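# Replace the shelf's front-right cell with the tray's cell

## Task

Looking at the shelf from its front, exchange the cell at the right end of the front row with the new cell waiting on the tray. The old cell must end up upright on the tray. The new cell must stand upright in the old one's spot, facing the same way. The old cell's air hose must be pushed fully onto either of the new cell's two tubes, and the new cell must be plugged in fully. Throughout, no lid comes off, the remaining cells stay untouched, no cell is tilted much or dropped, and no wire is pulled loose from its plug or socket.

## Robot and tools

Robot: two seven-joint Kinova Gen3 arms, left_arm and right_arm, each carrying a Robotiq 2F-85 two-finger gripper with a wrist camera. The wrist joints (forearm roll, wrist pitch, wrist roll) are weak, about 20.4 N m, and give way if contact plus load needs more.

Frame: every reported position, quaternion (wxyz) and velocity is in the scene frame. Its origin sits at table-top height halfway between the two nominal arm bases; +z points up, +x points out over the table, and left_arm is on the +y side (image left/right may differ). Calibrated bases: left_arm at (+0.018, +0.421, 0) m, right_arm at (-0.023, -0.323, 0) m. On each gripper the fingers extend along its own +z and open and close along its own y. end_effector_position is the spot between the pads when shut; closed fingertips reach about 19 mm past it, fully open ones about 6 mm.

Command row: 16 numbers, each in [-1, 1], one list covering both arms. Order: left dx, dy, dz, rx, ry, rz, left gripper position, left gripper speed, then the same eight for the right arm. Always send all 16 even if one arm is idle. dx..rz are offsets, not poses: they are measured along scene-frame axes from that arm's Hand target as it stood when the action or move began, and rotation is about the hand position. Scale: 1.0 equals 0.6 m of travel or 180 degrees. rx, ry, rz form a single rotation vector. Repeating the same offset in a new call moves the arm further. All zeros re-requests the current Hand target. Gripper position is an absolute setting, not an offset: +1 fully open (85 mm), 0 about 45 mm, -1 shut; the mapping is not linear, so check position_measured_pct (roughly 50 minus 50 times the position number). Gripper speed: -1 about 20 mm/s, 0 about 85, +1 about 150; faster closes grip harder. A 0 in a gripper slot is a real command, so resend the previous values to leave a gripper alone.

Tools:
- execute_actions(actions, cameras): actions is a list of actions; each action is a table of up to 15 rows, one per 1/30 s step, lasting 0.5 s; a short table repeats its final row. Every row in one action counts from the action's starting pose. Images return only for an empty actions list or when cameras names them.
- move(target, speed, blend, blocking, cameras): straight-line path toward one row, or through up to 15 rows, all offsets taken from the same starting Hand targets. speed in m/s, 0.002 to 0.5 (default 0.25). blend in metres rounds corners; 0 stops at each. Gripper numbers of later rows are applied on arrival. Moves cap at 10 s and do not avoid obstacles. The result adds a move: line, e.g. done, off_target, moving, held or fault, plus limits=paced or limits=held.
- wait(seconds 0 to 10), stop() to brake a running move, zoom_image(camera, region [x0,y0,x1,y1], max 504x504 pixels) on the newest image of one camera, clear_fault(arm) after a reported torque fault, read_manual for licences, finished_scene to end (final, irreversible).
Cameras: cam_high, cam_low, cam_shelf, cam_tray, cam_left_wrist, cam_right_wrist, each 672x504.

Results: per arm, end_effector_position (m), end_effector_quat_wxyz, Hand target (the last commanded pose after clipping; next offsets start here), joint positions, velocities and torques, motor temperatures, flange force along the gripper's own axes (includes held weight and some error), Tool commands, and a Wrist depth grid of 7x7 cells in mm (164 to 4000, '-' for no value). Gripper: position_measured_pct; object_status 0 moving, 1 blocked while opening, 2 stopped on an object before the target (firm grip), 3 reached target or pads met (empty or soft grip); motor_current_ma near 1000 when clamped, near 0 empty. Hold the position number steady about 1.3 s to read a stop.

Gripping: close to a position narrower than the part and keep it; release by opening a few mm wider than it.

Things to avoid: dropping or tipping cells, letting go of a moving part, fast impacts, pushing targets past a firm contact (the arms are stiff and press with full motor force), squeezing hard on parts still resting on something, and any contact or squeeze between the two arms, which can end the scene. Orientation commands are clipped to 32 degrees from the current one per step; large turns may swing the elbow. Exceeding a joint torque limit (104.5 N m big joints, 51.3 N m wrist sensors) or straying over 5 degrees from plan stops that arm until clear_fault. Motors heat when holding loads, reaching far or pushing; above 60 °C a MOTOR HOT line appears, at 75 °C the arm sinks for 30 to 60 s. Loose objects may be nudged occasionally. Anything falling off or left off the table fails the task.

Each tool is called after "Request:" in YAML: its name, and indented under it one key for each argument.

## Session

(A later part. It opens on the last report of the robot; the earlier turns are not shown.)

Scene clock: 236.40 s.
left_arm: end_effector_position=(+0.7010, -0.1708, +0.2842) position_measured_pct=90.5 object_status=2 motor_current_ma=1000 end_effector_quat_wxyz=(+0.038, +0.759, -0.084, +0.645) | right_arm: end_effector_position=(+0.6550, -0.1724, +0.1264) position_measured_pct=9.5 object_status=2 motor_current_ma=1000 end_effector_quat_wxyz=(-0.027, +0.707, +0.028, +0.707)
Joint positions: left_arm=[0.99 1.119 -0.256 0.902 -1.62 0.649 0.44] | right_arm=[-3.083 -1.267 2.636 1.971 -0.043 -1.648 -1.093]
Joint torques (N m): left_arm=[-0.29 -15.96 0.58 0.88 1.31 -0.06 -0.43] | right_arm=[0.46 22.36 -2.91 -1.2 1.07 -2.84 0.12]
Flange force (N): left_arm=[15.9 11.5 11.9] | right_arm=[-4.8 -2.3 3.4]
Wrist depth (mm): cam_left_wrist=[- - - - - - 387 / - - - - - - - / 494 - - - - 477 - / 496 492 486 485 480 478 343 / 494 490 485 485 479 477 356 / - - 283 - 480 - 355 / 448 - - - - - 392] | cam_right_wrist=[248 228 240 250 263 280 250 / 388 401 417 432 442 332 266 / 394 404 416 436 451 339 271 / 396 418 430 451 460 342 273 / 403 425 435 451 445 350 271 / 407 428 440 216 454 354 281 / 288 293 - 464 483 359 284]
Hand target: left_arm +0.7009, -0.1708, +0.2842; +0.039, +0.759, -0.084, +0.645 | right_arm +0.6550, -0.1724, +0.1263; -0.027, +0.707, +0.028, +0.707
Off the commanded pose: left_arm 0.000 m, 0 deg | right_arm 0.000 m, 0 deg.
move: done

Request:
move:
  target: [0.001,0,-0.003,0,0,0,-0.95,-0.5,0,0,0,0,0,0,0.66,-0.9]
  speed: 0.02

Request:
move:
  target: [0,0,-0.003,0,0,0,-0.95,-0.5,0,0,0,0,0,0,0.66,-0.9]
  speed: 0.02
  cameras: ["cam_low","cam_shelf","cam_high"]

Request:
zoom_image:
  camera: "cam_shelf"
  region: [140, 200, 200, 260]

Request:
zoom_image:
  camera: "cam_low"
  region: [420, 190, 480, 250]

Request:
zoom_image:
  camera: "cam_high"
  region: [340, 180, 460, 270]

Scene clock: 237.60 s.
left_arm: end_effector_position=(+0.7015, -0.1709, +0.2825) position_measured_pct=90.5 object_status=2 motor_current_ma=1000 end_effector_quat_wxyz=(+0.039, +0.759, -0.084, +0.645) | right_arm: end_effector_position=(+0.6550, -0.1724, +0.1264) position_measured_pct=9.5 object_status=2 motor_current_ma=1000 end_effector_quat_wxyz=(-0.027, +0.707, +0.028, +0.707)
Joint positions: left_arm=[0.989 1.122 -0.257 0.901 -1.621 0.649 0.443] | right_arm=[-3.083 -1.267 2.636 1.971 -0.043 -1.648 -1.093]
Joint torques (N m): left_arm=[-6.28 -8.44 0.17 4.52 2.51 -0.7 -0.47] | right_arm=[-0.51 22.96 -3.26 0.26 1.62 -3.43 0.45]
Flange force (N): left_arm=[22.7 12.3 -0.2] | right_arm=[-7.0 -1.9 9.8]
Wrist depth (mm): cam_left_wrist=[- - - - - - 388 / - - - - - - - / 495 - - - - 478 - / 495 492 488 484 478 476 341 / 492 490 486 484 480 478 356 / - - 283 - 479 477 355 / 448 - - - - - 392] | cam_right_wrist=[247 229 239 249 261 278 249 / 388 401 415 433 442 332 266 / 395 405 417 436 451 327 271 / 397 416 429 451 459 341 273 / 403 424 435 450 446 349 271 / 410 428 441 216 455 354 281 / 289 294 - 464 482 358 283]
Hand target: left_arm +0.7015, -0.1709, +0.2824; +0.039, +0.759, -0.084, +0.645 | right_arm +0.6550, -0.1724, +0.1263; -0.027, +0.707, +0.028, +0.707
Off the commanded pose: left_arm 0.000 m, 0 deg | right_arm 0.000 m, 0 deg.
move: done

Scene clock: 238.30 s.
left_arm: end_effector_position=(+0.7015, -0.1709, +0.2807) position_measured_pct=90.5 object_status=2 motor_current_ma=1000 end_effector_quat_wxyz=(+0.039, +0.759, -0.084, +0.645) | right_arm: end_effector_position=(+0.6550, -0.1724, +0.1264) position_measured_pct=9.5 object_status=2 motor_current_ma=1000 end_effector_quat_wxyz=(-0.027, +0.707, +0.028, +0.707)
Joint positions: left_arm=[0.99 1.125 -0.258 0.901 -1.624 0.648 0.448] | right_arm=[-3.083 -1.267 2.636 1.971 -0.043 -1.648 -1.093]
Joint torques (N m): left_arm=[-10.41 -2.58 0.13 8.42 3.85 -0.67 -0.49] | right_arm=[-0.16 22.85 -3.22 0.27 1.38 -3.51 0.2]
Flange force (N): left_arm=[28.8 14.9 -4.7] | right_arm=[-7.0 -2.3 10.1]
Wrist depth (mm): cam_left_wrist=[- - - - - - 388 / - - - - - - - / 494 - - - - 478 - / 494 492 486 483 482 478 342 / 493 493 487 484 478 478 357 / - - 283 - 480 476 354 / 450 - - - - - 393] | cam_right_wrist=[230 233 241 247 253 262 252 / 387 401 415 431 441 337 270 / 394 405 416 436 453 330 274 / 398 418 430 449 461 344 275 / 406 424 435 450 446 351 271 / 412 428 439 217 453 354 281 / 284 292 - 467 481 358 283]
Hand target: left_arm +0.7015, -0.1709, +0.2806; +0.039, +0.759, -0.084, +0.645 | right_arm +0.6550, -0.1724, +0.1263; -0.027, +0.707, +0.028, +0.707
Off the commanded pose: left_arm 0.000 m, 0 deg | right_arm 0.000 m, 0 deg.
move: done
Images, in order (width x height): cam_high 672x504, cam_low 672x504, cam_shelf 672x504.

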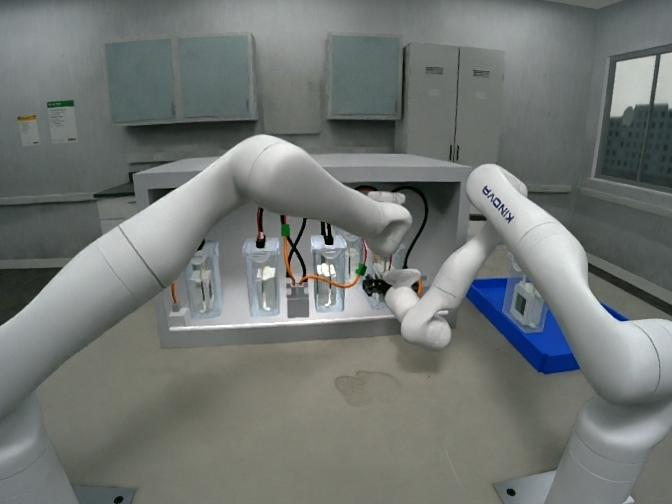

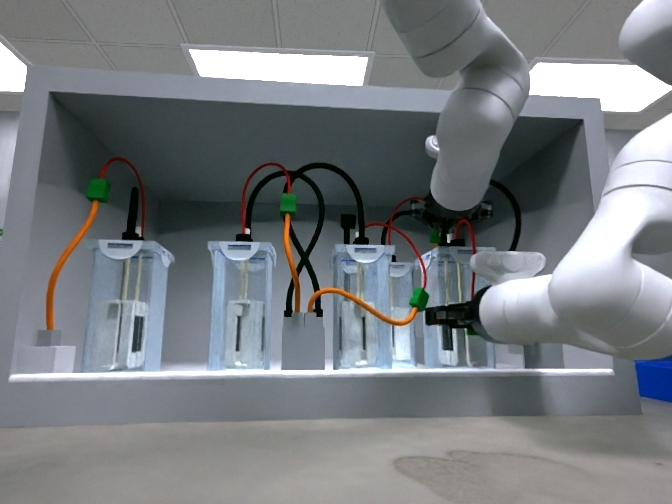

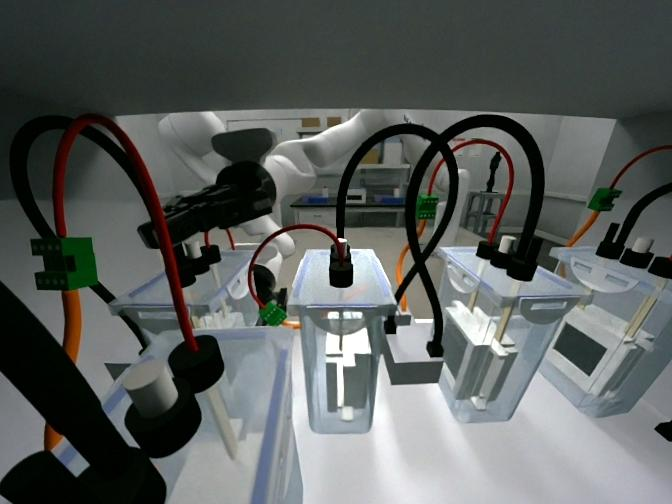

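Scaled by 8.400 from the camera's 672x504 image, which has a finer 960x720 frame.

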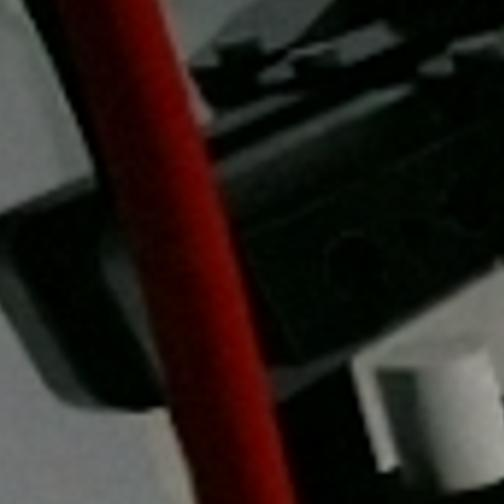

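Scaled by 8.400 from the camera's 672x504 image, which has a finer 960x720 frame.

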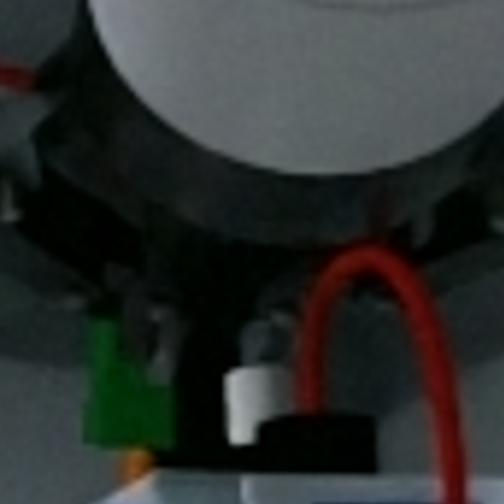

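Scaled by 4.200 from the camera's 672x504 image, which has a finer 960x720 frame.

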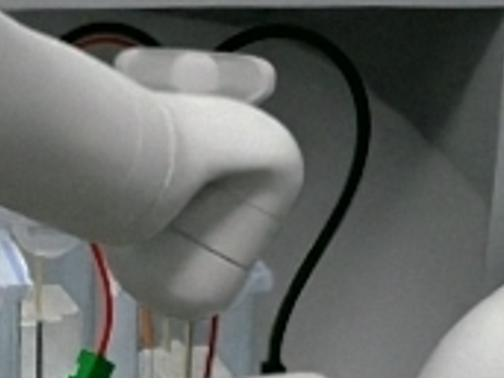

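Request:
move:
  target: [0,0,0.0055,0,0,0,-0.95,-0.5,0,0,0,0,0,0,0.66,-0.9]
  speed: 0.02

Scene clock: 240.33 s.
left_arm: end_effector_position=(+0.7016, -0.1708, +0.2838) position_measured_pct=90.5 object_status=2 motor_current_ma=1000 end_effector_quat_wxyz=(+0.038, +0.759, -0.084, +0.645) | right_arm: end_effector_position=(+0.6550, -0.1723, +0.1264) position_measured_pct=9.5 object_status=2 motor_current_ma=1000 end_effector_quat_wxyz=(-0.027, +0.707, +0.028, +0.707)
Joint positions: left_arm=[0.989 1.121 -0.255 0.9 -1.619 0.649 0.439] | right_arm=[-3.083 -1.267 2.636 1.971 -0.043 -1.648 -1.093]
Joint torques (N m): left_arm=[-5.38 -15.34 -1.38 0.63 1.28 0.39 -0.39] | right_arm=[-0.3 23.22 -3.35 -0.4 1.55 -3.43 0.36]
Flange force (N): left_arm=[15.2 12.5 2.8] | right_arm=[-7.0 -1.7 7.8]
Wrist depth (mm): cam_left_wrist=[- - - - - - 387 / - - - - - - - / 494 - - - - 478 - / 495 491 487 483 481 478 342 / 496 494 484 484 479 478 356 / - - 282 - 481 478 354 / 448 - - - - - 393] | cam_right_wrist=[232 236 243 248 258 265 253 / 388 401 416 432 443 336 270 / 394 404 418 436 453 329 273 / 397 418 431 449 460 344 275 / 407 425 435 449 447 350 271 / 408 428 441 218 453 354 281 / 284 291 - 466 482 357 283]
Hand target: left_arm +0.7015, -0.1708, +0.2839; +0.038, +0.759, -0.084, +0.645 | right_arm +0.6550, -0.1724, +0.1263; -0.027, +0.707, +0.028, +0.707
Off the commanded pose: left_arm 0.000 m, 0 deg | right_arm 0.000 m, 0 deg.
move: done

Request:
move:
  target: [0,-0.001,0.0042,0,0,0,-0.95,-0.5,0,0,0,0,0,0,0.66,-0.9]
  speed: 0.02

Request:
move:
  target: [0,0,0,0,0,0,-0.3,-0.7,0,0,0,0,0,0,0.66,-0.9]
  cameras: ["cam_low","cam_shelf"]

Request:
zoom_image:
  camera: "cam_shelf"
  region: [125, 165, 225, 265]

Scene clock: 241.27 s.
left_arm: end_effector_position=(+0.7015, -0.1714, +0.2864) position_measured_pct=90.5 object_status=2 motor_current_ma=1000 end_effector_quat_wxyz=(+0.038, +0.759, -0.084, +0.645) | right_arm: end_effector_position=(+0.6550, -0.1723, +0.1264) position_measured_pct=9.5 object_status=2 motor_current_ma=1000 end_effector_quat_wxyz=(-0.027, +0.707, +0.028, +0.707)
Joint positions: left_arm=[0.988 1.118 -0.252 0.896 -1.614 0.65 0.429] | right_arm=[-3.083 -1.267 2.636 1.971 -0.043 -1.648 -1.093]
Joint torques (N m): left_arm=[-1.04 -22.77 -1.6 -4.49 -0.4 0.39 -0.34] | right_arm=[-0.64 23.39 -3.42 -0.57 1.64 -3.4 0.42]
Flange force (N): left_arm=[7.1 8.9 6.6] | right_arm=[-7.1 -1.1 7.1]
Wrist depth (mm): cam_left_wrist=[- - - - - - 388 / - - - - - - - / 495 - - - - 476 - / 497 493 486 485 479 478 341 / 493 492 488 484 480 478 356 / - - 282 - 477 476 354 / 450 - - - - - 392] | cam_right_wrist=[236 241 246 252 259 265 253 / 388 401 415 431 442 337 270 / 394 404 418 435 452 329 273 / 397 419 429 449 460 344 275 / 407 425 435 451 445 350 271 / 407 428 441 218 453 355 281 / 281 289 - 464 481 357 283]
Hand target: left_arm +0.7015, -0.1715, +0.2865; +0.039, +0.759, -0.084, +0.645 | right_arm +0.6550, -0.1724, +0.1264; -0.027, +0.707, +0.028, +0.707
Off the commanded pose: left_arm 0.000 m, 0 deg | right_arm 0.000 m, 0 deg.
move: done

Scene clock: 242.10 s.
left_arm: end_effector_position=(+0.7015, -0.1714, +0.2864) position_measured_pct=64.9 object_status=0 motor_current_ma=0 end_effector_quat_wxyz=(+0.038, +0.759, -0.084, +0.645) | right_arm: end_effector_position=(+0.6550, -0.1724, +0.1264) position_measured_pct=9.5 object_status=2 motor_current_ma=1000 end_effector_quat_wxyz=(-0.027, +0.707, +0.028, +0.707)
Joint positions: left_arm=[0.988 1.118 -0.252 0.896 -1.614 0.65 0.429] | right_arm=[-3.083 -1.267 2.636 1.971 -0.043 -1.648 -1.093]
Joint torques (N m): left_arm=[-1.58 -28.78 -3.47 -8.34 -1.67 1.2 -0.24] | right_arm=[-0.39 22.8 -3.22 -0.73 1.47 -3.11 0.3]
Flange force (N): left_arm=[0.1 9.0 5.7] | right_arm=[-5.8 -1.3 5.8]
Wrist depth (mm): cam_left_wrist=[- - - - - - 387 / - - - - - - - / 496 - - - - 477 - / 494 492 487 484 480 477 342 / 496 493 486 484 480 478 357 / - - 283 - 479 477 355 / 449 - - - - - 391] | cam_right_wrist=[284 288 292 296 301 304 260 / 387 401 414 430 441 336 270 / 392 401 416 436 451 327 272 / 397 418 429 448 457 344 275 / 404 425 435 451 442 348 270 / 303 425 443 226 470 352 280 / 267 277 - 470 487 354 281]
Hand target: left_arm +0.7015, -0.1715, +0.2865; +0.039, +0.759, -0.084, +0.645 | right_arm +0.6550, -0.1724, +0.1264; -0.027, +0.707, +0.028, +0.707
Off the commanded pose: left_arm 0.000 m, 0 deg | right_arm 0.000 m, 0 deg.
move: done
Images, in order (width x height): cam_low 672x504, cam_shelf 672x504.

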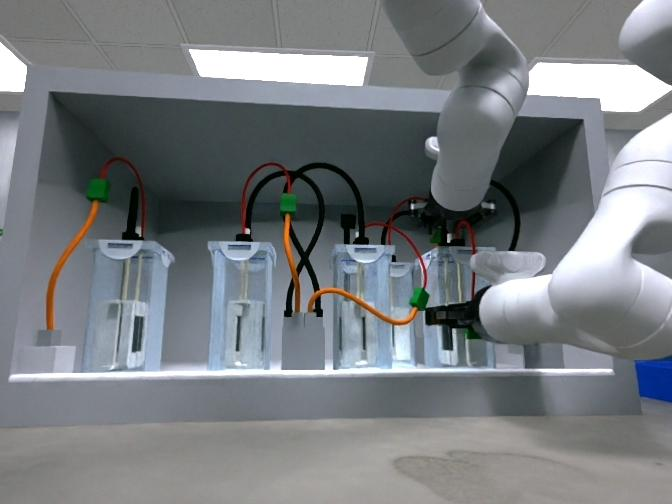

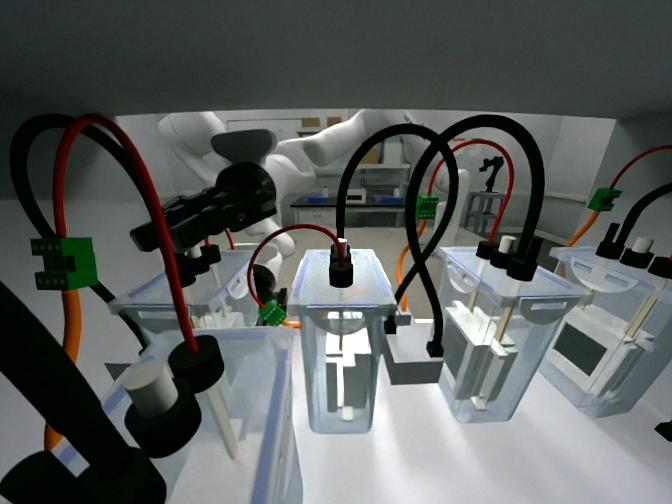

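Scaled by 5.040 from the camera's 672x504 image, which has a finer 960x720 frame.

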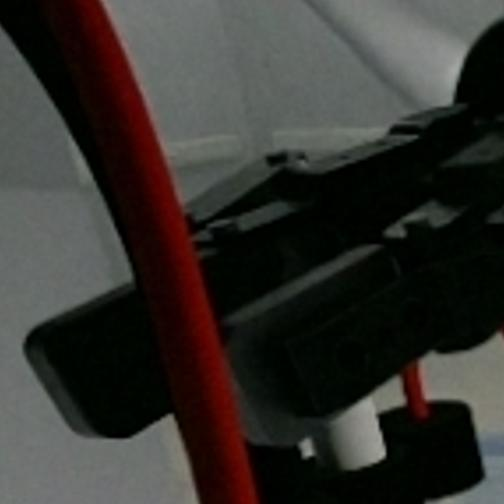

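Request:
move:
  target: [0,0,0.0392,0,0,0,-0.3,-0.7,0,0,0,0,0,0,0.66,-0.9]
  speed: 0.04

Request:
move:
  target: [-0.2,0.0353,0.0083,0,0,0,-0.3,-0.7,0,0,0,0,0,0,0.66,-0.9]
  speed: 0.08
  cameras: ["cam_low","cam_shelf","cam_right_wrist","cam_left_wrist"]

Request:
zoom_image:
  camera: "cam_shelf"
  region: [125, 185, 225, 285]

Request:
zoom_image:
  camera: "cam_low"
  region: [420, 190, 500, 270]

Scene clock: 243.30 s.
left_arm: end_effector_position=(+0.7015, -0.1715, +0.3100) position_measured_pct=64.9 object_status=3 motor_current_ma=0 end_effector_quat_wxyz=(+0.039, +0.759, -0.084, +0.645) | right_arm: end_effector_position=(+0.6550, -0.1724, +0.1264) position_measured_pct=9.5 object_status=2 motor_current_ma=1000 end_effector_quat_wxyz=(-0.027, +0.707, +0.028, +0.707)
Joint positions: left_arm=[0.979 1.087 -0.23 0.882 -1.582 0.653 0.359] | right_arm=[-3.083 -1.267 2.636 1.971 -0.043 -1.648 -1.093]
Joint torques (N m): left_arm=[-1.57 -28.73 -3.29 -8.56 -1.73 1.02 -0.25] | right_arm=[-0.31 22.88 -3.24 -0.75 1.43 -3.14 0.3]
Flange force (N): left_arm=[0.5 9.2 5.9] | right_arm=[-6.0 -1.4 5.8]
Wrist depth (mm): cam_left_wrist=[- - - - - - 386 / - - - - - - - / 496 - - - - 477 - / 497 492 487 483 481 478 342 / 492 492 487 484 479 478 356 / - - 282 - 479 477 354 / 448 - - - - - 392] | cam_right_wrist=[- 200 206 - 214 220 - / 386 400 414 429 440 325 262 / 393 409 423 440 449 340 272 / 400 273 290 445 461 330 276 / 406 426 439 457 470 346 269 / 414 434 445 459 445 351 278 / 420 312 451 467 472 354 280]
Hand target: left_arm +0.7015, -0.1715, +0.3100; +0.039, +0.759, -0.084, +0.645 | right_arm +0.6550, -0.1724, +0.1264; -0.027, +0.707, +0.028, +0.707
Off the commanded pose: left_arm 0.000 m, 0 deg | right_arm 0.000 m, 0 deg.
move: done

Scene clock: 245.17 s.
left_arm: end_effector_position=(+0.5815, -0.1502, +0.3150) position_measured_pct=64.9 object_status=3 motor_current_ma=0 end_effector_quat_wxyz=(+0.038, +0.759, -0.084, +0.645) | right_arm: end_effector_position=(+0.6550, -0.1724, +0.1264) position_measured_pct=9.5 object_status=2 motor_current_ma=1000 end_effector_quat_wxyz=(-0.027, +0.707, +0.028, +0.707)
Joint positions: left_arm=[1.192 0.903 -0.298 1.302 -1.712 0.769 0.647] | right_arm=[-3.083 -1.267 2.636 1.971 -0.043 -1.648 -1.093]
Joint torques (N m): left_arm=[-1.57 -25.04 -4.01 -7.3 -1.65 1.78 -0.25] | right_arm=[-0.3 22.88 -3.21 -0.72 1.46 -3.18 0.36]
Flange force (N): left_arm=[-0.5 7.4 2.5] | right_arm=[-6.0 -1.4 6.0]
Wrist depth (mm): cam_left_wrist=[- - - - - - 386 / - - - - - - - / 494 - - - - 477 - / 495 492 486 485 479 478 343 / 493 492 485 485 479 478 357 / - - 283 - 481 478 354 / 449 - - - - - 393] | cam_right_wrist=[- - - - - - - / 493 512 323 542 472 363 293 / 502 524 536 557 505 364 305 / 506 527 550 559 520 403 299 / 519 542 562 574 560 408 294 / 527 369 422 442 569 415 306 / 535 338 338 318 576 440 319]
Hand target: left_arm +0.5815, -0.1503, +0.3150; +0.039, +0.759, -0.084, +0.645 | right_arm +0.6550, -0.1724, +0.1264; -0.027, +0.707, +0.028, +0.707
Off the commanded pose: left_arm 0.000 m, 0 deg | right_arm 0.000 m, 0 deg.
move: done
camera_calibration:
cam_left_wrist: T_world_to_cam=[[-0.198798, -0.979847, -0.0194835, -0.0329032], [-0.148816, 0.0498308, -0.987609, 0.462218], [0.968676, -0.193436, -0.155723, -0.399717], [0, 0, 0, 1]] pos_world=[0.449441, -0.132592, 0.393605]
cam_right_wrist: T_world_to_cam=[[0.0912082, -0.995635, 0.0198163, -0.234955], [0.0059339, -0.0193555, -0.999795, 0.180308], [0.995814, 0.0913071, 0.00414262, -0.487379], [0, 0, 0, 1]] pos_world=[0.505698, -0.185938, 0.186946]
Images, in order (width x height): cam_low 672x504, cam_shelf 672x504, cam_left_wrist 672x504, cam_right_wrist 672x504.

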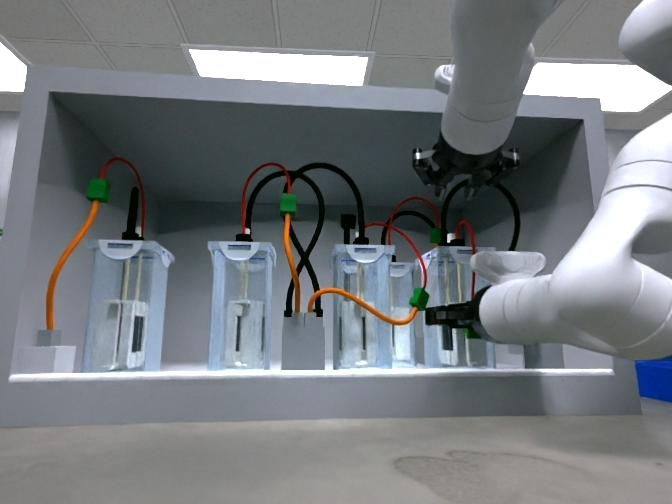

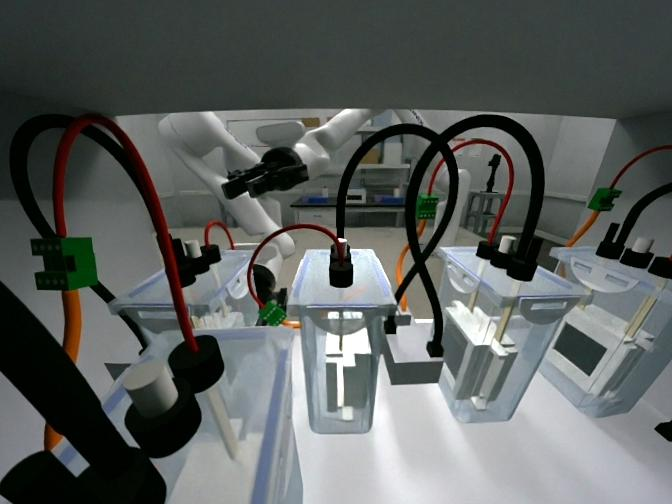

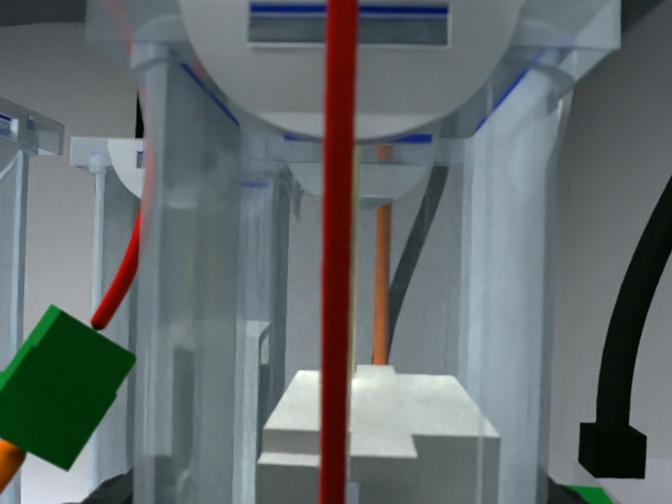

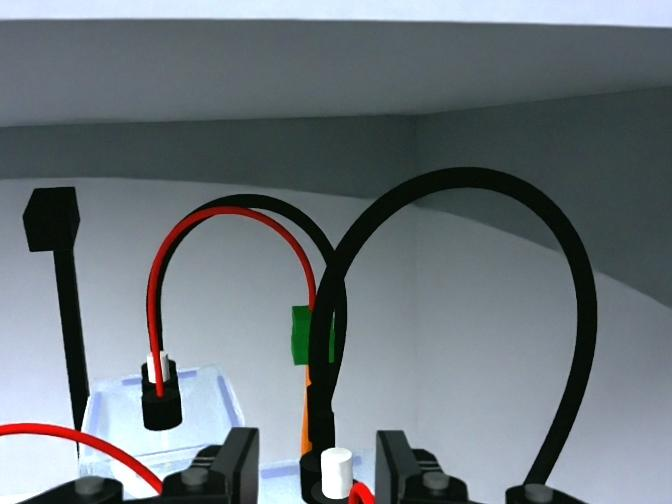

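Scaled by 5.040 from the camera's 672x504 image, which has a finer 960x720 frame.

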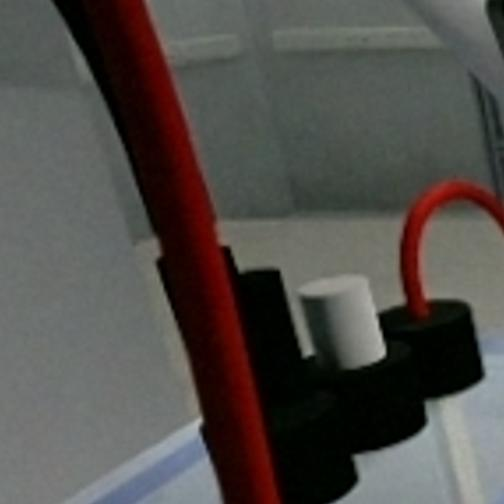

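Scaled by 6.300 from the camera's 672x504 image, which has a finer 960x720 frame.

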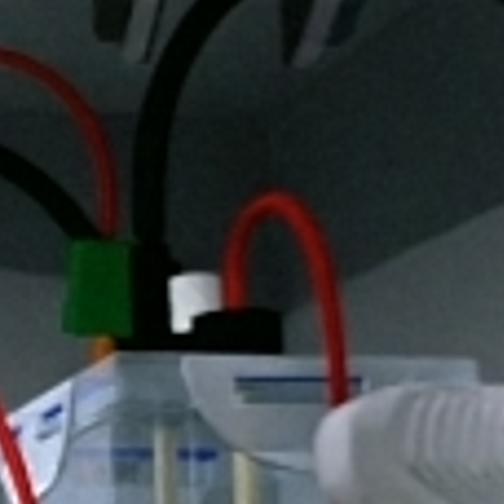

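Request:
zoom_image:
  camera: "cam_right_wrist"
  region: [260, 360, 400, 504]

Request:
zoom_image:
  camera: "cam_shelf"
  region: [470, 215, 570, 290]

Scaled by 3.500.

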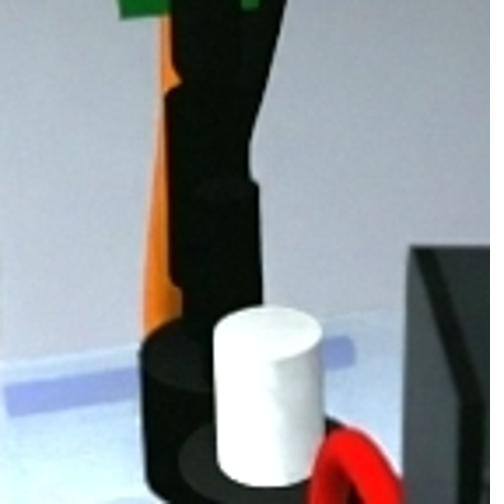

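Scaled by 5.040 from the camera's 672x504 image, which has a finer 960x720 frame.

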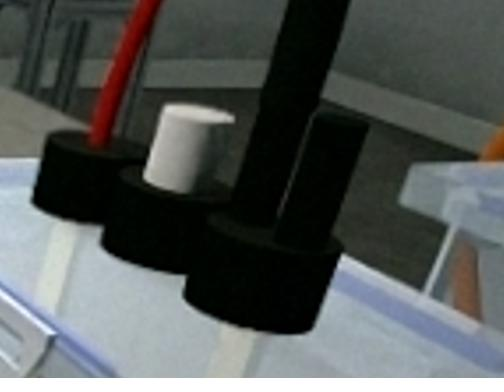

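Request:
move:
  target:
    - [0.2,-0.0353,-0.0083,0,0,0,-0.3,-0.7,0,0,0,0,0,0,0.66,-0.9]
    - [0.2,-0.0353,-0.0308,0,0,0,-0.3,-0.7,0,0,0,0,0,0,0.66,-0.9]
  speed: [0.08,0.04]
  cameras: ["cam_shelf","cam_right_wrist","cam_low"]

Request:
zoom_image:
  camera: "cam_shelf"
  region: [125, 185, 225, 285]

Scene clock: 249.40 s.
left_arm: end_effector_position=(+0.7015, -0.1715, +0.2965) position_measured_pct=64.9 object_status=3 motor_current_ma=0 end_effector_quat_wxyz=(+0.039, +0.759, -0.084, +0.645) | right_arm: end_effector_position=(+0.6550, -0.1724, +0.1264) position_measured_pct=9.5 object_status=2 motor_current_ma=1000 end_effector_quat_wxyz=(-0.027, +0.707, +0.028, +0.707)
Joint positions: left_arm=[0.985 1.105 -0.244 0.89 -1.599 0.65 0.399] | right_arm=[-3.083 -1.267 2.636 1.971 -0.043 -1.648 -1.093]
Joint torques (N m): left_arm=[-1.56 -28.79 -3.44 -8.47 -1.68 1.14 -0.24] | right_arm=[-0.31 22.81 -3.24 -0.71 1.43 -3.11 0.33]
Flange force (N): left_arm=[0.2 9.0 5.8] | right_arm=[-5.9 -1.4 5.8]
Wrist depth (mm): cam_left_wrist=[- - - - - - 386 / - - - - - - - / 494 - - - - 478 - / 494 491 488 484 479 477 341 / 493 490 488 484 482 477 355 / - - 283 - 478 478 354 / 450 - - - - - 391] | cam_right_wrist=[227 233 243 253 227 237 243 / 386 399 414 429 441 333 267 / 395 404 416 438 449 - - / 397 418 429 452 460 331 273 / 405 426 436 454 444 348 270 / 410 431 443 218 470 353 280 / 293 300 - 466 487 356 282]
Hand target: left_arm +0.7015, -0.1715, +0.2965; +0.039, +0.759, -0.084, +0.645 | right_arm +0.6550, -0.1724, +0.1264; -0.027, +0.707, +0.028, +0.707
Off the commanded pose: left_arm 0.000 m, 0 deg | right_arm 0.000 m, 0 deg.
move: done
camera_calibration:
cam_right_wrist: T_world_to_cam=[[0.0912082, -0.995635, 0.0198163, -0.234955], [0.0059339, -0.0193555, -0.999795, 0.180308], [0.995814, 0.0913071, 0.00414262, -0.487379], [0, 0, 0, 1]] pos_world=[0.505698, -0.185938, 0.186946]
Images, in order (width x height): cam_low 672x504, cam_shelf 672x504, cam_right_wrist 672x504.

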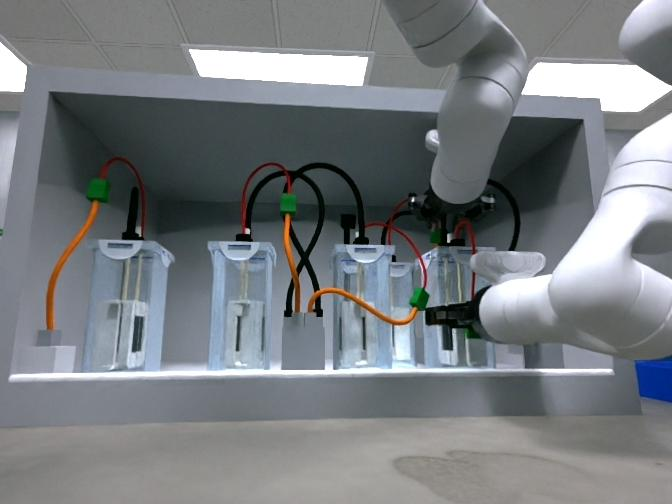

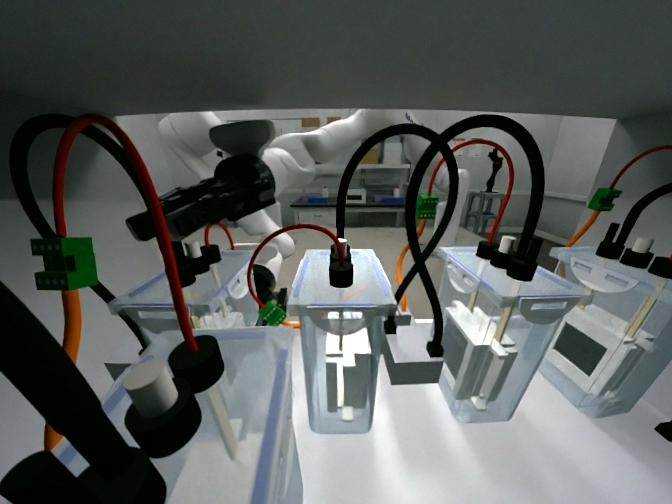

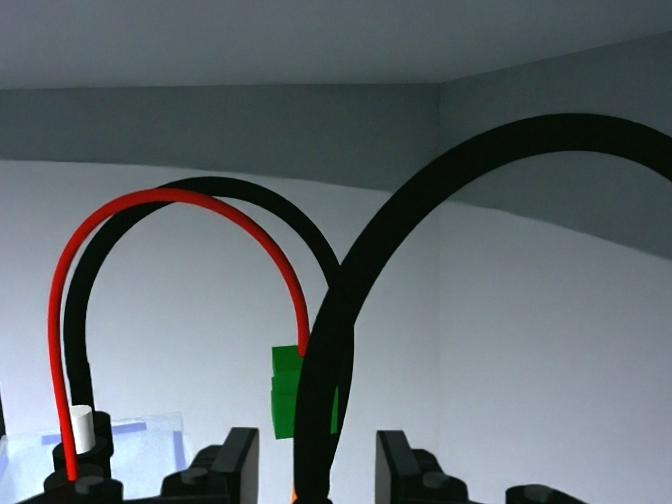

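Scaled by 5.040 from the camera's 672x504 image, which has a finer 960x720 frame.

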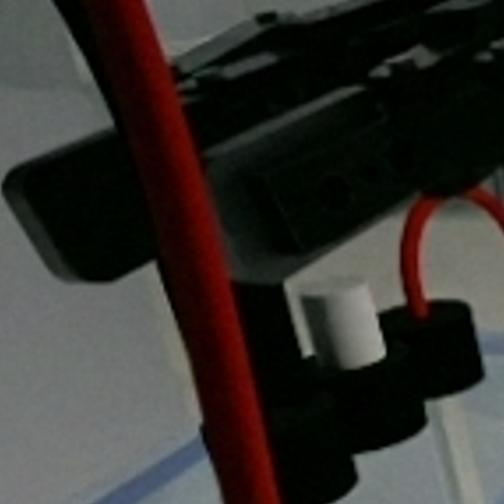

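Request:
move:
  target: [0,0,0,0,0,0,-0.97,-0.5,0,0,0,0,0,0,0.66,-0.9]

Request:
wait:
  seconds: 1

Scene clock: 250.67 s.
left_arm: end_effector_position=(+0.7015, -0.1715, +0.2965) position_measured_pct=91.8 object_status=0 motor_current_ma=1000 end_effector_quat_wxyz=(+0.039, +0.759, -0.084, +0.645) | right_arm: end_effector_position=(+0.6550, -0.1724, +0.1264) position_measured_pct=9.5 object_status=2 motor_current_ma=1000 end_effector_quat_wxyz=(-0.027, +0.707, +0.028, +0.707)
Joint positions: left_arm=[0.985 1.105 -0.245 0.89 -1.599 0.65 0.399] | right_arm=[-3.083 -1.267 2.636 1.971 -0.043 -1.648 -1.093]
Joint torques (N m): left_arm=[0.48 -27.74 -2.2 -8.71 -1.75 0.06 -0.2] | right_arm=[-0.5 22.74 -3.4 -0.77 1.51 -3.05 0.46]
Flange force (N): left_arm=[1.1 5.9 4.6] | right_arm=[-5.8 -0.8 5.5]
Wrist depth (mm): cam_left_wrist=[- - - - - - 388 / - - - - - - - / 495 - - - - 478 - / 494 493 487 485 480 478 341 / 492 492 485 483 481 477 355 / - - 283 - 480 478 354 / 450 - - - - - 392] | cam_right_wrist=[226 232 242 252 227 237 243 / 386 399 414 430 441 334 267 / 394 404 416 437 447 369 - / 398 418 429 453 459 330 273 / 406 426 436 452 466 349 270 / 410 431 443 218 450 353 280 / 292 300 - - 479 356 282]
Hand target: left_arm +0.7015, -0.1715, +0.2965; +0.039, +0.759, -0.084, +0.645 | right_arm +0.6550, -0.1724, +0.1264; -0.027, +0.707, +0.028, +0.707
Off the commanded pose: left_arm 0.000 m, 0 deg | right_arm 0.000 m, 0 deg.
move: done

Scene clock: 251.67 s.
left_arm: end_effector_position=(+0.7015, -0.1715, +0.2965) position_measured_pct=91.8 object_status=2 motor_current_ma=1000 end_effector_quat_wxyz=(+0.039, +0.759, -0.084, +0.645) | right_arm: end_effector_position=(+0.6550, -0.1724, +0.1264) position_measured_pct=9.5 object_status=2 motor_current_ma=1000 end_effector_quat_wxyz=(-0.027, +0.707, +0.028, +0.707)
Joint positions: left_arm=[0.985 1.105 -0.245 0.89 -1.599 0.65 0.399] | right_arm=[-3.083 -1.267 2.636 1.971 -0.043 -1.648 -1.093]
Joint torques (N m): left_arm=[0.49 -27.72 -2.17 -8.7 -1.76 0.07 -0.2] | right_arm=[-0.55 22.76 -3.35 -0.77 1.51 -2.98 0.47]
Flange force (N): left_arm=[1.1 5.8 4.6] | right_arm=[-5.8 -0.8 5.3]
Wrist depth (mm): cam_left_wrist=[- - - - - - 388 / - - - - - - - / 494 - - - - 478 - / 495 493 488 483 479 479 341 / 493 490 486 484 479 477 356 / - - 283 - 480 477 354 / 449 - - - - - 392] | cam_right_wrist=[226 232 242 253 227 236 243 / 387 400 414 429 440 334 267 / 394 404 415 436 446 369 - / 398 418 430 452 459 331 273 / 405 425 436 452 465 349 270 / 410 429 444 218 450 353 280 / 292 299 - - 479 357 282]
Hand target: left_arm +0.7015, -0.1715, +0.2965; +0.039, +0.759, -0.084, +0.645 | right_arm +0.6550, -0.1724, +0.1264; -0.027, +0.707, +0.028, +0.707
Tool commands: left_gripper/position=-0.97 left_gripper/speed=-0.5 right_gripper/position=+0.66 right_gripper/speed=-0.9
Off the commanded pose: left_arm 0.000 m, 0 deg | right_arm 0.000 m, 0 deg.
wait: 1.00 s; at rest by 0.17 s

Request:
move:
  target: [0,0.001,-0.005,0,0,0,-0.97,-0.5,0,0,0,0,0,0,0.66,-0.9]
  speed: 0.02

Request:
move:
  target: [0,0,-0.0035,0,0,0,-0.97,-0.5,0,0,0,0,0,0,0.66,-0.9]
  speed: 0.02

Request:
move:
  target: [0,0,-0.0035,0,0,0,-0.97,-0.5,0,0,0,0,0,0,0.66,-0.9]
  speed: 0.02
  cameras: ["cam_shelf"]

Request:
zoom_image:
  camera: "cam_shelf"
  region: [125, 185, 225, 285]

Scene clock: 252.70 s.
left_arm: end_effector_position=(+0.7015, -0.1709, +0.2935) position_measured_pct=91.8 object_status=2 motor_current_ma=1000 end_effector_quat_wxyz=(+0.039, +0.759, -0.084, +0.645) | right_arm: end_effector_position=(+0.6550, -0.1724, +0.1264) position_measured_pct=9.5 object_status=2 motor_current_ma=1000 end_effector_quat_wxyz=(-0.027, +0.707, +0.028, +0.707)
Joint positions: left_arm=[0.986 1.108 -0.249 0.895 -1.605 0.649 0.411] | right_arm=[-3.083 -1.267 2.636 1.971 -0.043 -1.648 -1.093]
Joint torques (N m): left_arm=[-2.33 -24.72 -2.65 -5.74 -0.78 0.86 -0.29] | right_arm=[0.07 22.83 -3.2 -0.87 1.36 -3.19 0.17]
Flange force (N): left_arm=[4.7 9.7 5.2] | right_arm=[-5.8 -2.0 5.6]
Wrist depth (mm): cam_left_wrist=[- - - - - - 388 / - - - - - - - / 495 - - - - 476 - / 497 492 488 485 480 478 342 / 492 491 485 484 480 476 356 / - - 282 - 479 477 355 / 449 - - - - - 392] | cam_right_wrist=[246 251 227 236 243 251 251 / 386 399 415 431 442 335 268 / 393 404 419 438 446 - 273 / 397 417 432 451 459 332 274 / 405 425 437 454 463 349 270 / 411 430 444 218 451 353 281 / 288 295 - 469 480 357 283]
Hand target: left_arm +0.7015, -0.1708, +0.2935; +0.039, +0.759, -0.084, +0.645 | right_arm +0.6550, -0.1724, +0.1264; -0.027, +0.707, +0.028, +0.707
Off the commanded pose: left_arm 0.000 m, 0 deg | right_arm 0.000 m, 0 deg.
move: done

Scene clock: 253.40 s.
left_arm: end_effector_position=(+0.7015, -0.1709, +0.2914) position_measured_pct=91.8 object_status=2 motor_current_ma=1000 end_effector_quat_wxyz=(+0.039, +0.759, -0.084, +0.645) | right_arm: end_effector_position=(+0.6550, -0.1724, +0.1264) position_measured_pct=9.5 object_status=2 motor_current_ma=1000 end_effector_quat_wxyz=(-0.027, +0.707, +0.028, +0.707)
Joint positions: left_arm=[0.987 1.11 -0.25 0.896 -1.608 0.648 0.418] | right_arm=[-3.083 -1.267 2.636 1.971 -0.043 -1.648 -1.093]
Joint torques (N m): left_arm=[-2.42 -23.5 -2.33 -5.04 -0.57 0.69 -0.33] | right_arm=[0.11 22.83 -3.25 -0.83 1.28 -3.17 0.18]
Flange force (N): left_arm=[5.9 9.4 4.6] | right_arm=[-6.0 -1.9 5.6]
Wrist depth (mm): cam_left_wrist=[- - - - - - 387 / - - - - - - - / 497 - - - - 479 - / 496 492 487 484 479 477 341 / 493 490 487 483 480 480 356 / - - 282 - 479 477 354 / 449 - - - - - 392] | cam_right_wrist=[256 231 239 247 257 267 250 / 388 401 416 431 440 334 269 / 394 404 418 438 448 354 272 / 397 418 430 451 460 331 274 / 404 425 436 453 463 349 270 / 412 430 443 217 450 353 280 / 284 292 - 473 480 357 283]
Hand target: left_arm +0.7015, -0.1709, +0.2914; +0.039, +0.759, -0.084, +0.645 | right_arm +0.6550, -0.1724, +0.1264; -0.027, +0.707, +0.028, +0.707
Off the commanded pose: left_arm 0.000 m, 0 deg | right_arm 0.000 m, 0 deg.
move: done

Scene clock: 254.10 s.
left_arm: end_effector_position=(+0.7015, -0.1709, +0.2893) position_measured_pct=91.8 object_status=2 motor_current_ma=1000 end_effector_quat_wxyz=(+0.039, +0.759, -0.084, +0.645) | right_arm: end_effector_position=(+0.6550, -0.1724, +0.1264) position_measured_pct=9.5 object_status=2 motor_current_ma=1000 end_effector_quat_wxyz=(-0.027, +0.707, +0.028, +0.707)
Joint positions: left_arm=[0.987 1.113 -0.252 0.897 -1.611 0.648 0.424] | right_arm=[-3.083 -1.267 2.636 1.971 -0.043 -1.648 -1.093]
Joint torques (N m): left_arm=[-2.13 -18.24 -0.68 -2.67 0.28 -0.67 -0.26] | right_arm=[0.07 22.76 -3.2 -0.8 1.32 -3.17 0.19]
Flange force (N): left_arm=[11.4 7.3 1.1] | right_arm=[-5.8 -1.9 5.7]
Wrist depth (mm): cam_left_wrist=[- - - - - - 388 / - - - - - - - / 494 - - - - 476 - / 496 490 486 485 479 478 342 / 492 491 486 483 479 477 357 / - - 283 - 480 477 355 / 449 - - - - - 392] | cam_right_wrist=[229 235 243 251 260 271 250 / 387 401 415 431 441 334 268 / 393 403 418 439 451 353 273 / 397 418 430 450 460 332 274 / 404 425 436 452 464 349 270 / 408 428 442 217 450 353 280 / 284 291 - 466 479 357 283]
Hand target: left_arm +0.7015, -0.1709, +0.2893; +0.039, +0.759, -0.084, +0.645 | right_arm +0.6550, -0.1724, +0.1264; -0.027, +0.707, +0.028, +0.707
Off the commanded pose: left_arm 0.000 m, 0 deg | right_arm 0.000 m, 0 deg.
move: done
Images, in order (width x height): cam_shelf 672x504.

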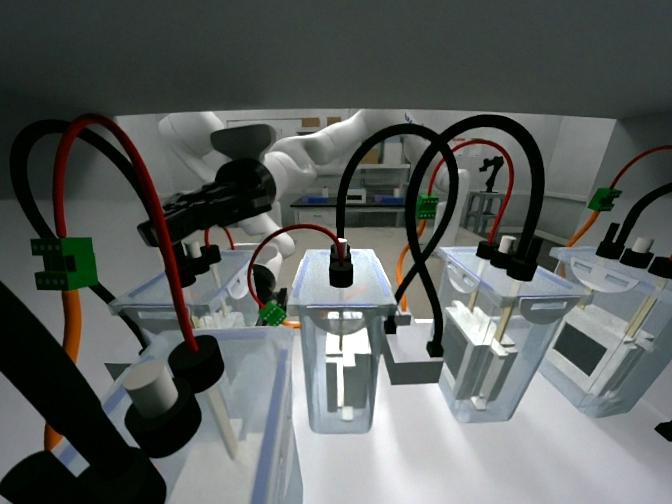

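Scaled by 5.040 from the camera's 672x504 image, which has a finer 960x720 frame.

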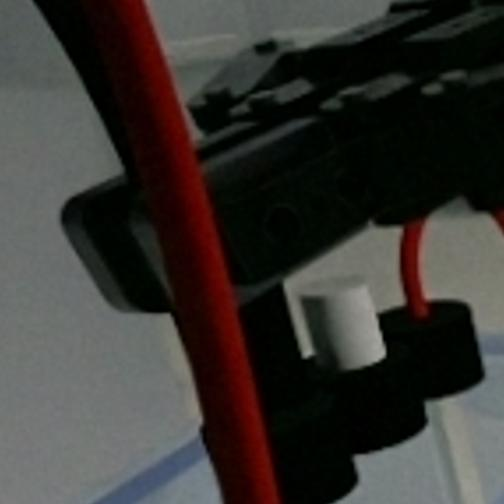

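Request:
move:
  target: [0,0,-0.0035,0,0,0,-0.97,-0.5,0,0,0,0,0,0,0.66,-0.9]
  speed: 0.02

Request:
move:
  target: [0,0,-0.0035,0,0,0,-0.97,-0.5,0,0,0,0,0,0,0.66,-0.9]
  speed: 0.02

Scene clock: 254.97 s.
left_arm: end_effector_position=(+0.7015, -0.1709, +0.2872) position_measured_pct=91.8 object_status=2 motor_current_ma=1000 end_effector_quat_wxyz=(+0.039, +0.759, -0.084, +0.645) | right_arm: end_effector_position=(+0.6550, -0.1724, +0.1264) position_measured_pct=9.5 object_status=2 motor_current_ma=1000 end_effector_quat_wxyz=(-0.027, +0.707, +0.028, +0.707)
Joint positions: left_arm=[0.988 1.116 -0.254 0.898 -1.614 0.648 0.43] | right_arm=[-3.083 -1.267 2.636 1.971 -0.043 -1.648 -1.093]
Joint torques (N m): left_arm=[-4.03 -17.42 -1.28 -2.57 0.24 -0.67 -0.28] | right_arm=[-0.13 22.62 -3.16 -0.49 1.32 -3.17 0.25]
Flange force (N): left_arm=[11.8 7.3 -3.0] | right_arm=[-5.8 -1.7 6.7]
Wrist depth (mm): cam_left_wrist=[- - - - - - 388 / - - - - - - - / 494 - - - - 477 - / 496 492 487 483 478 477 341 / 494 490 488 483 480 478 356 / - - 282 - 479 476 354 / 449 - - - - - 392] | cam_right_wrist=[250 226 238 248 258 271 249 / 387 400 416 432 441 333 267 / 394 403 418 438 449 351 271 / 396 416 429 452 460 331 273 / 404 426 435 451 464 349 270 / 407 428 441 217 451 353 280 / 287 294 - 468 480 357 282]
Hand target: left_arm +0.7015, -0.1709, +0.2872; +0.039, +0.759, -0.084, +0.645 | right_arm +0.6550, -0.1724, +0.1264; -0.027, +0.707, +0.028, +0.707
Off the commanded pose: left_arm 0.000 m, 0 deg | right_arm 0.000 m, 0 deg.
move: done

Scene clock: 255.67 s.
left_arm: end_effector_position=(+0.7015, -0.1709, +0.2851) position_measured_pct=91.8 object_status=2 motor_current_ma=1000 end_effector_quat_wxyz=(+0.039, +0.759, -0.084, +0.645) | right_arm: end_effector_position=(+0.6550, -0.1724, +0.1264) position_measured_pct=9.5 object_status=2 motor_current_ma=1000 end_effector_quat_wxyz=(-0.027, +0.707, +0.028, +0.707)
Joint positions: left_arm=[0.989 1.119 -0.256 0.899 -1.617 0.648 0.436] | right_arm=[-3.083 -1.267 2.636 1.971 -0.043 -1.648 -1.093]
Joint torques (N m): left_arm=[-6.06 -15.24 -1.51 -1.26 0.66 -0.71 -0.34] | right_arm=[-0.23 21.99 -3.05 0.59 1.22 -3.15 0.34]
Flange force (N): left_arm=[13.6 8.1 -6.1] | right_arm=[-5.7 -2.0 10.1]
Wrist depth (mm): cam_left_wrist=[- - - - - - 387 / - - - - - - - / 495 - - - - 477 - / 494 492 487 483 480 478 343 / 494 491 485 483 479 477 356 / - - 283 - 479 476 355 / 450 - - - - - 392] | cam_right_wrist=[217 223 232 245 256 270 248 / 387 401 415 433 440 332 266 / 395 404 419 438 447 350 271 / 396 417 431 452 459 331 273 / 403 425 434 451 462 349 270 / 406 428 441 217 450 354 280 / 290 295 - 465 481 358 283]
Hand target: left_arm +0.7015, -0.1709, +0.2851; +0.039, +0.759, -0.084, +0.645 | right_arm +0.6550, -0.1724, +0.1264; -0.027, +0.707, +0.028, +0.707
Off the commanded pose: left_arm 0.000 m, 0 deg | right_arm 0.000 m, 0 deg.
move: done

Request:
move:
  target: [0,0,0.005,0,0,0,-0.97,-0.5,0,0,0,0,0,0,0.66,-0.9]
  speed: 0.02

Request:
move:
  target:
    - [0,0,0,0,0,0,-0.3,-0.7,0,0,0,0,0,0,0.66,-0.9]
    - [0,0,0.035,0,0,0,-0.3,-0.7,0,0,0,0,0,0,0.66,-0.9]
    - [-0.2,0.0353,0.045,0,0,0,-0.3,-0.7,0,0,0,0,0,0,0.66,-0.9]
  speed: [0.04,0.04,0.08]
  cameras: ["cam_shelf","cam_right_wrist"]

Request:
zoom_image:
  camera: "cam_shelf"
  region: [125, 185, 225, 285]

Request:
zoom_image:
  camera: "cam_right_wrist"
  region: [260, 360, 400, 504]

Scene clock: 256.83 s.
left_arm: end_effector_position=(+0.7015, -0.1708, +0.2881) position_measured_pct=91.8 object_status=2 motor_current_ma=1000 end_effector_quat_wxyz=(+0.039, +0.759, -0.084, +0.645) | right_arm: end_effector_position=(+0.6550, -0.1724, +0.1264) position_measured_pct=9.5 object_status=2 motor_current_ma=1000 end_effector_quat_wxyz=(-0.027, +0.707, +0.028, +0.707)
Joint positions: left_arm=[0.988 1.115 -0.254 0.898 -1.612 0.648 0.427] | right_arm=[-3.083 -1.267 2.636 1.971 -0.043 -1.648 -1.093]
Joint torques (N m): left_arm=[-3.43 -22.09 -2.39 -4.58 -0.26 0.4 -0.29] | right_arm=[0.06 23.33 -3.35 -1.24 1.48 -3.29 0.16]
Flange force (N): left_arm=[6.8 8.6 1.3] | right_arm=[-6.4 -1.9 4.7]
Wrist depth (mm): cam_left_wrist=[- - - - - - 388 / - - - - - - - / 494 - - - - 476 - / 495 492 485 483 479 478 341 / 495 492 486 483 479 477 356 / - - 282 - 479 477 354 / 450 - - - - - 392] | cam_right_wrist=[253 229 238 247 256 266 251 / 387 401 415 432 441 334 268 / 394 404 418 439 452 353 273 / 396 417 429 450 460 332 273 / 404 424 436 452 463 350 270 / 409 427 441 217 451 354 281 / 286 293 - 465 479 357 283]
Hand target: left_arm +0.7015, -0.1709, +0.2881; +0.039, +0.759, -0.084, +0.645 | right_arm +0.6550, -0.1724, +0.1264; -0.027, +0.707, +0.028, +0.707
Off the commanded pose: left_arm 0.000 m, 0 deg | right_arm 0.000 m, 0 deg.
move: done

Scene clock: 260.23 s.
left_arm: end_effector_position=(+0.5815, -0.1497, +0.3151) position_measured_pct=64.9 object_status=3 motor_current_ma=0 end_effector_quat_wxyz=(+0.039, +0.759, -0.084, +0.645) | right_arm: end_effector_position=(+0.6550, -0.1724, +0.1264) position_measured_pct=9.5 object_status=2 motor_current_ma=1000 end_effector_quat_wxyz=(-0.027, +0.707, +0.028, +0.707)
Joint positions: left_arm=[1.193 0.902 -0.301 1.304 -1.712 0.767 0.649] | right_arm=[-3.083 -1.267 2.636 1.971 -0.043 -1.648 -1.093]
Joint torques (N m): left_arm=[-1.68 -25.01 -4.09 -7.3 -1.64 1.76 -0.24] | right_arm=[-0.25 22.89 -3.29 -1.2 1.54 -3.01 0.34]
Flange force (N): left_arm=[-0.5 7.5 2.3] | right_arm=[-5.5 -1.3 4.0]
Wrist depth (mm): cam_left_wrist=[- - - - - - 388 / - - - - - - - / 493 - - - - 479 - / 493 493 486 484 482 477 341 / 493 490 484 485 480 477 356 / - - 283 - 478 476 353 / 447 - - - - - 392] | cam_right_wrist=[- - - - - - - / 493 513 318 540 474 364 294 / 503 522 537 559 487 365 306 / 506 527 552 560 519 405 300 / 520 541 561 336 560 408 295 / 526 370 424 583 571 415 306 / 534 338 339 319 578 441 319]
Hand target: left_arm +0.5815, -0.1497, +0.3151; +0.039, +0.759, -0.084, +0.645 | right_arm +0.6550, -0.1724, +0.1264; -0.027, +0.707, +0.028, +0.707
Off the commanded pose: left_arm 0.000 m, 0 deg | right_arm 0.000 m, 0 deg.
move: done
camera_calibration:
cam_right_wrist: T_world_to_cam=[[0.0912082, -0.995635, 0.0198163, -0.234955], [0.0059339, -0.0193555, -0.999795, 0.180308], [0.995814, 0.0913071, 0.00414262, -0.487379], [0, 0, 0, 1]] pos_world=[0.505698, -0.185938, 0.186946]
Images, in order (width x height): cam_shelf 672x504, cam_right_wrist 672x504.

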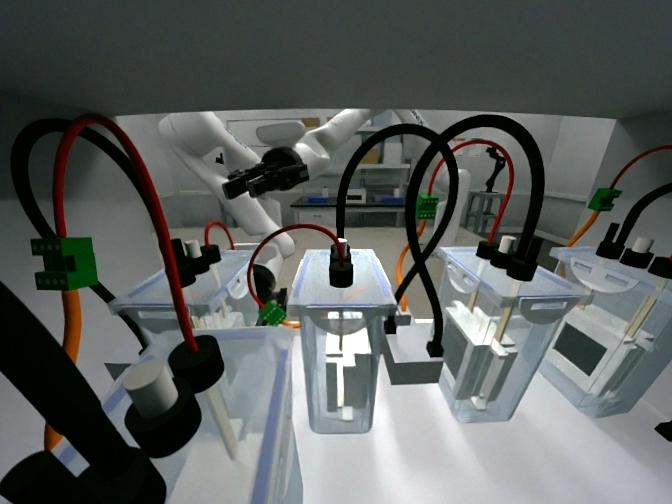

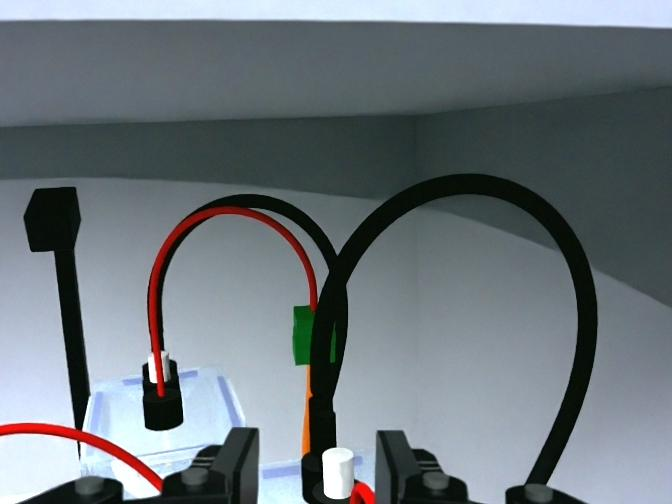

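Scaled by 5.040 from the camera's 672x504 image, which has a finer 960x720 frame.

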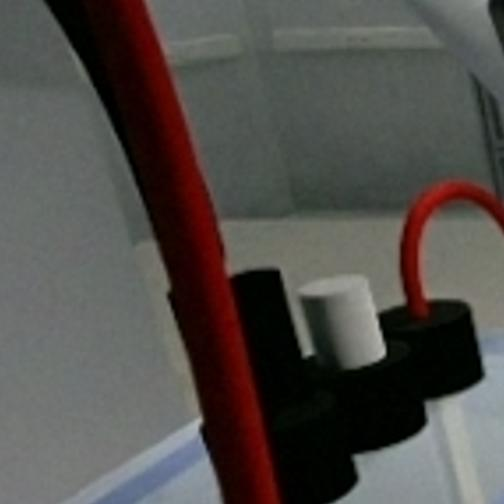

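Scaled by 3.500.

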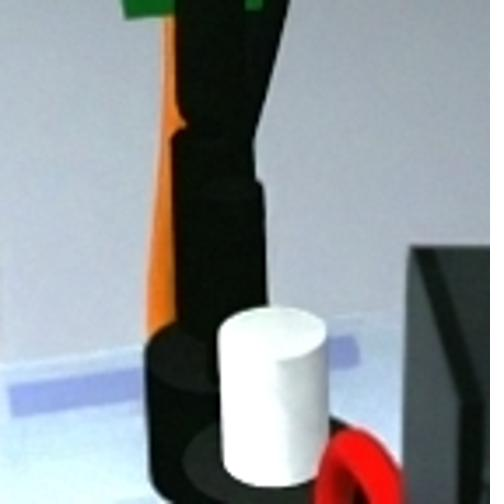

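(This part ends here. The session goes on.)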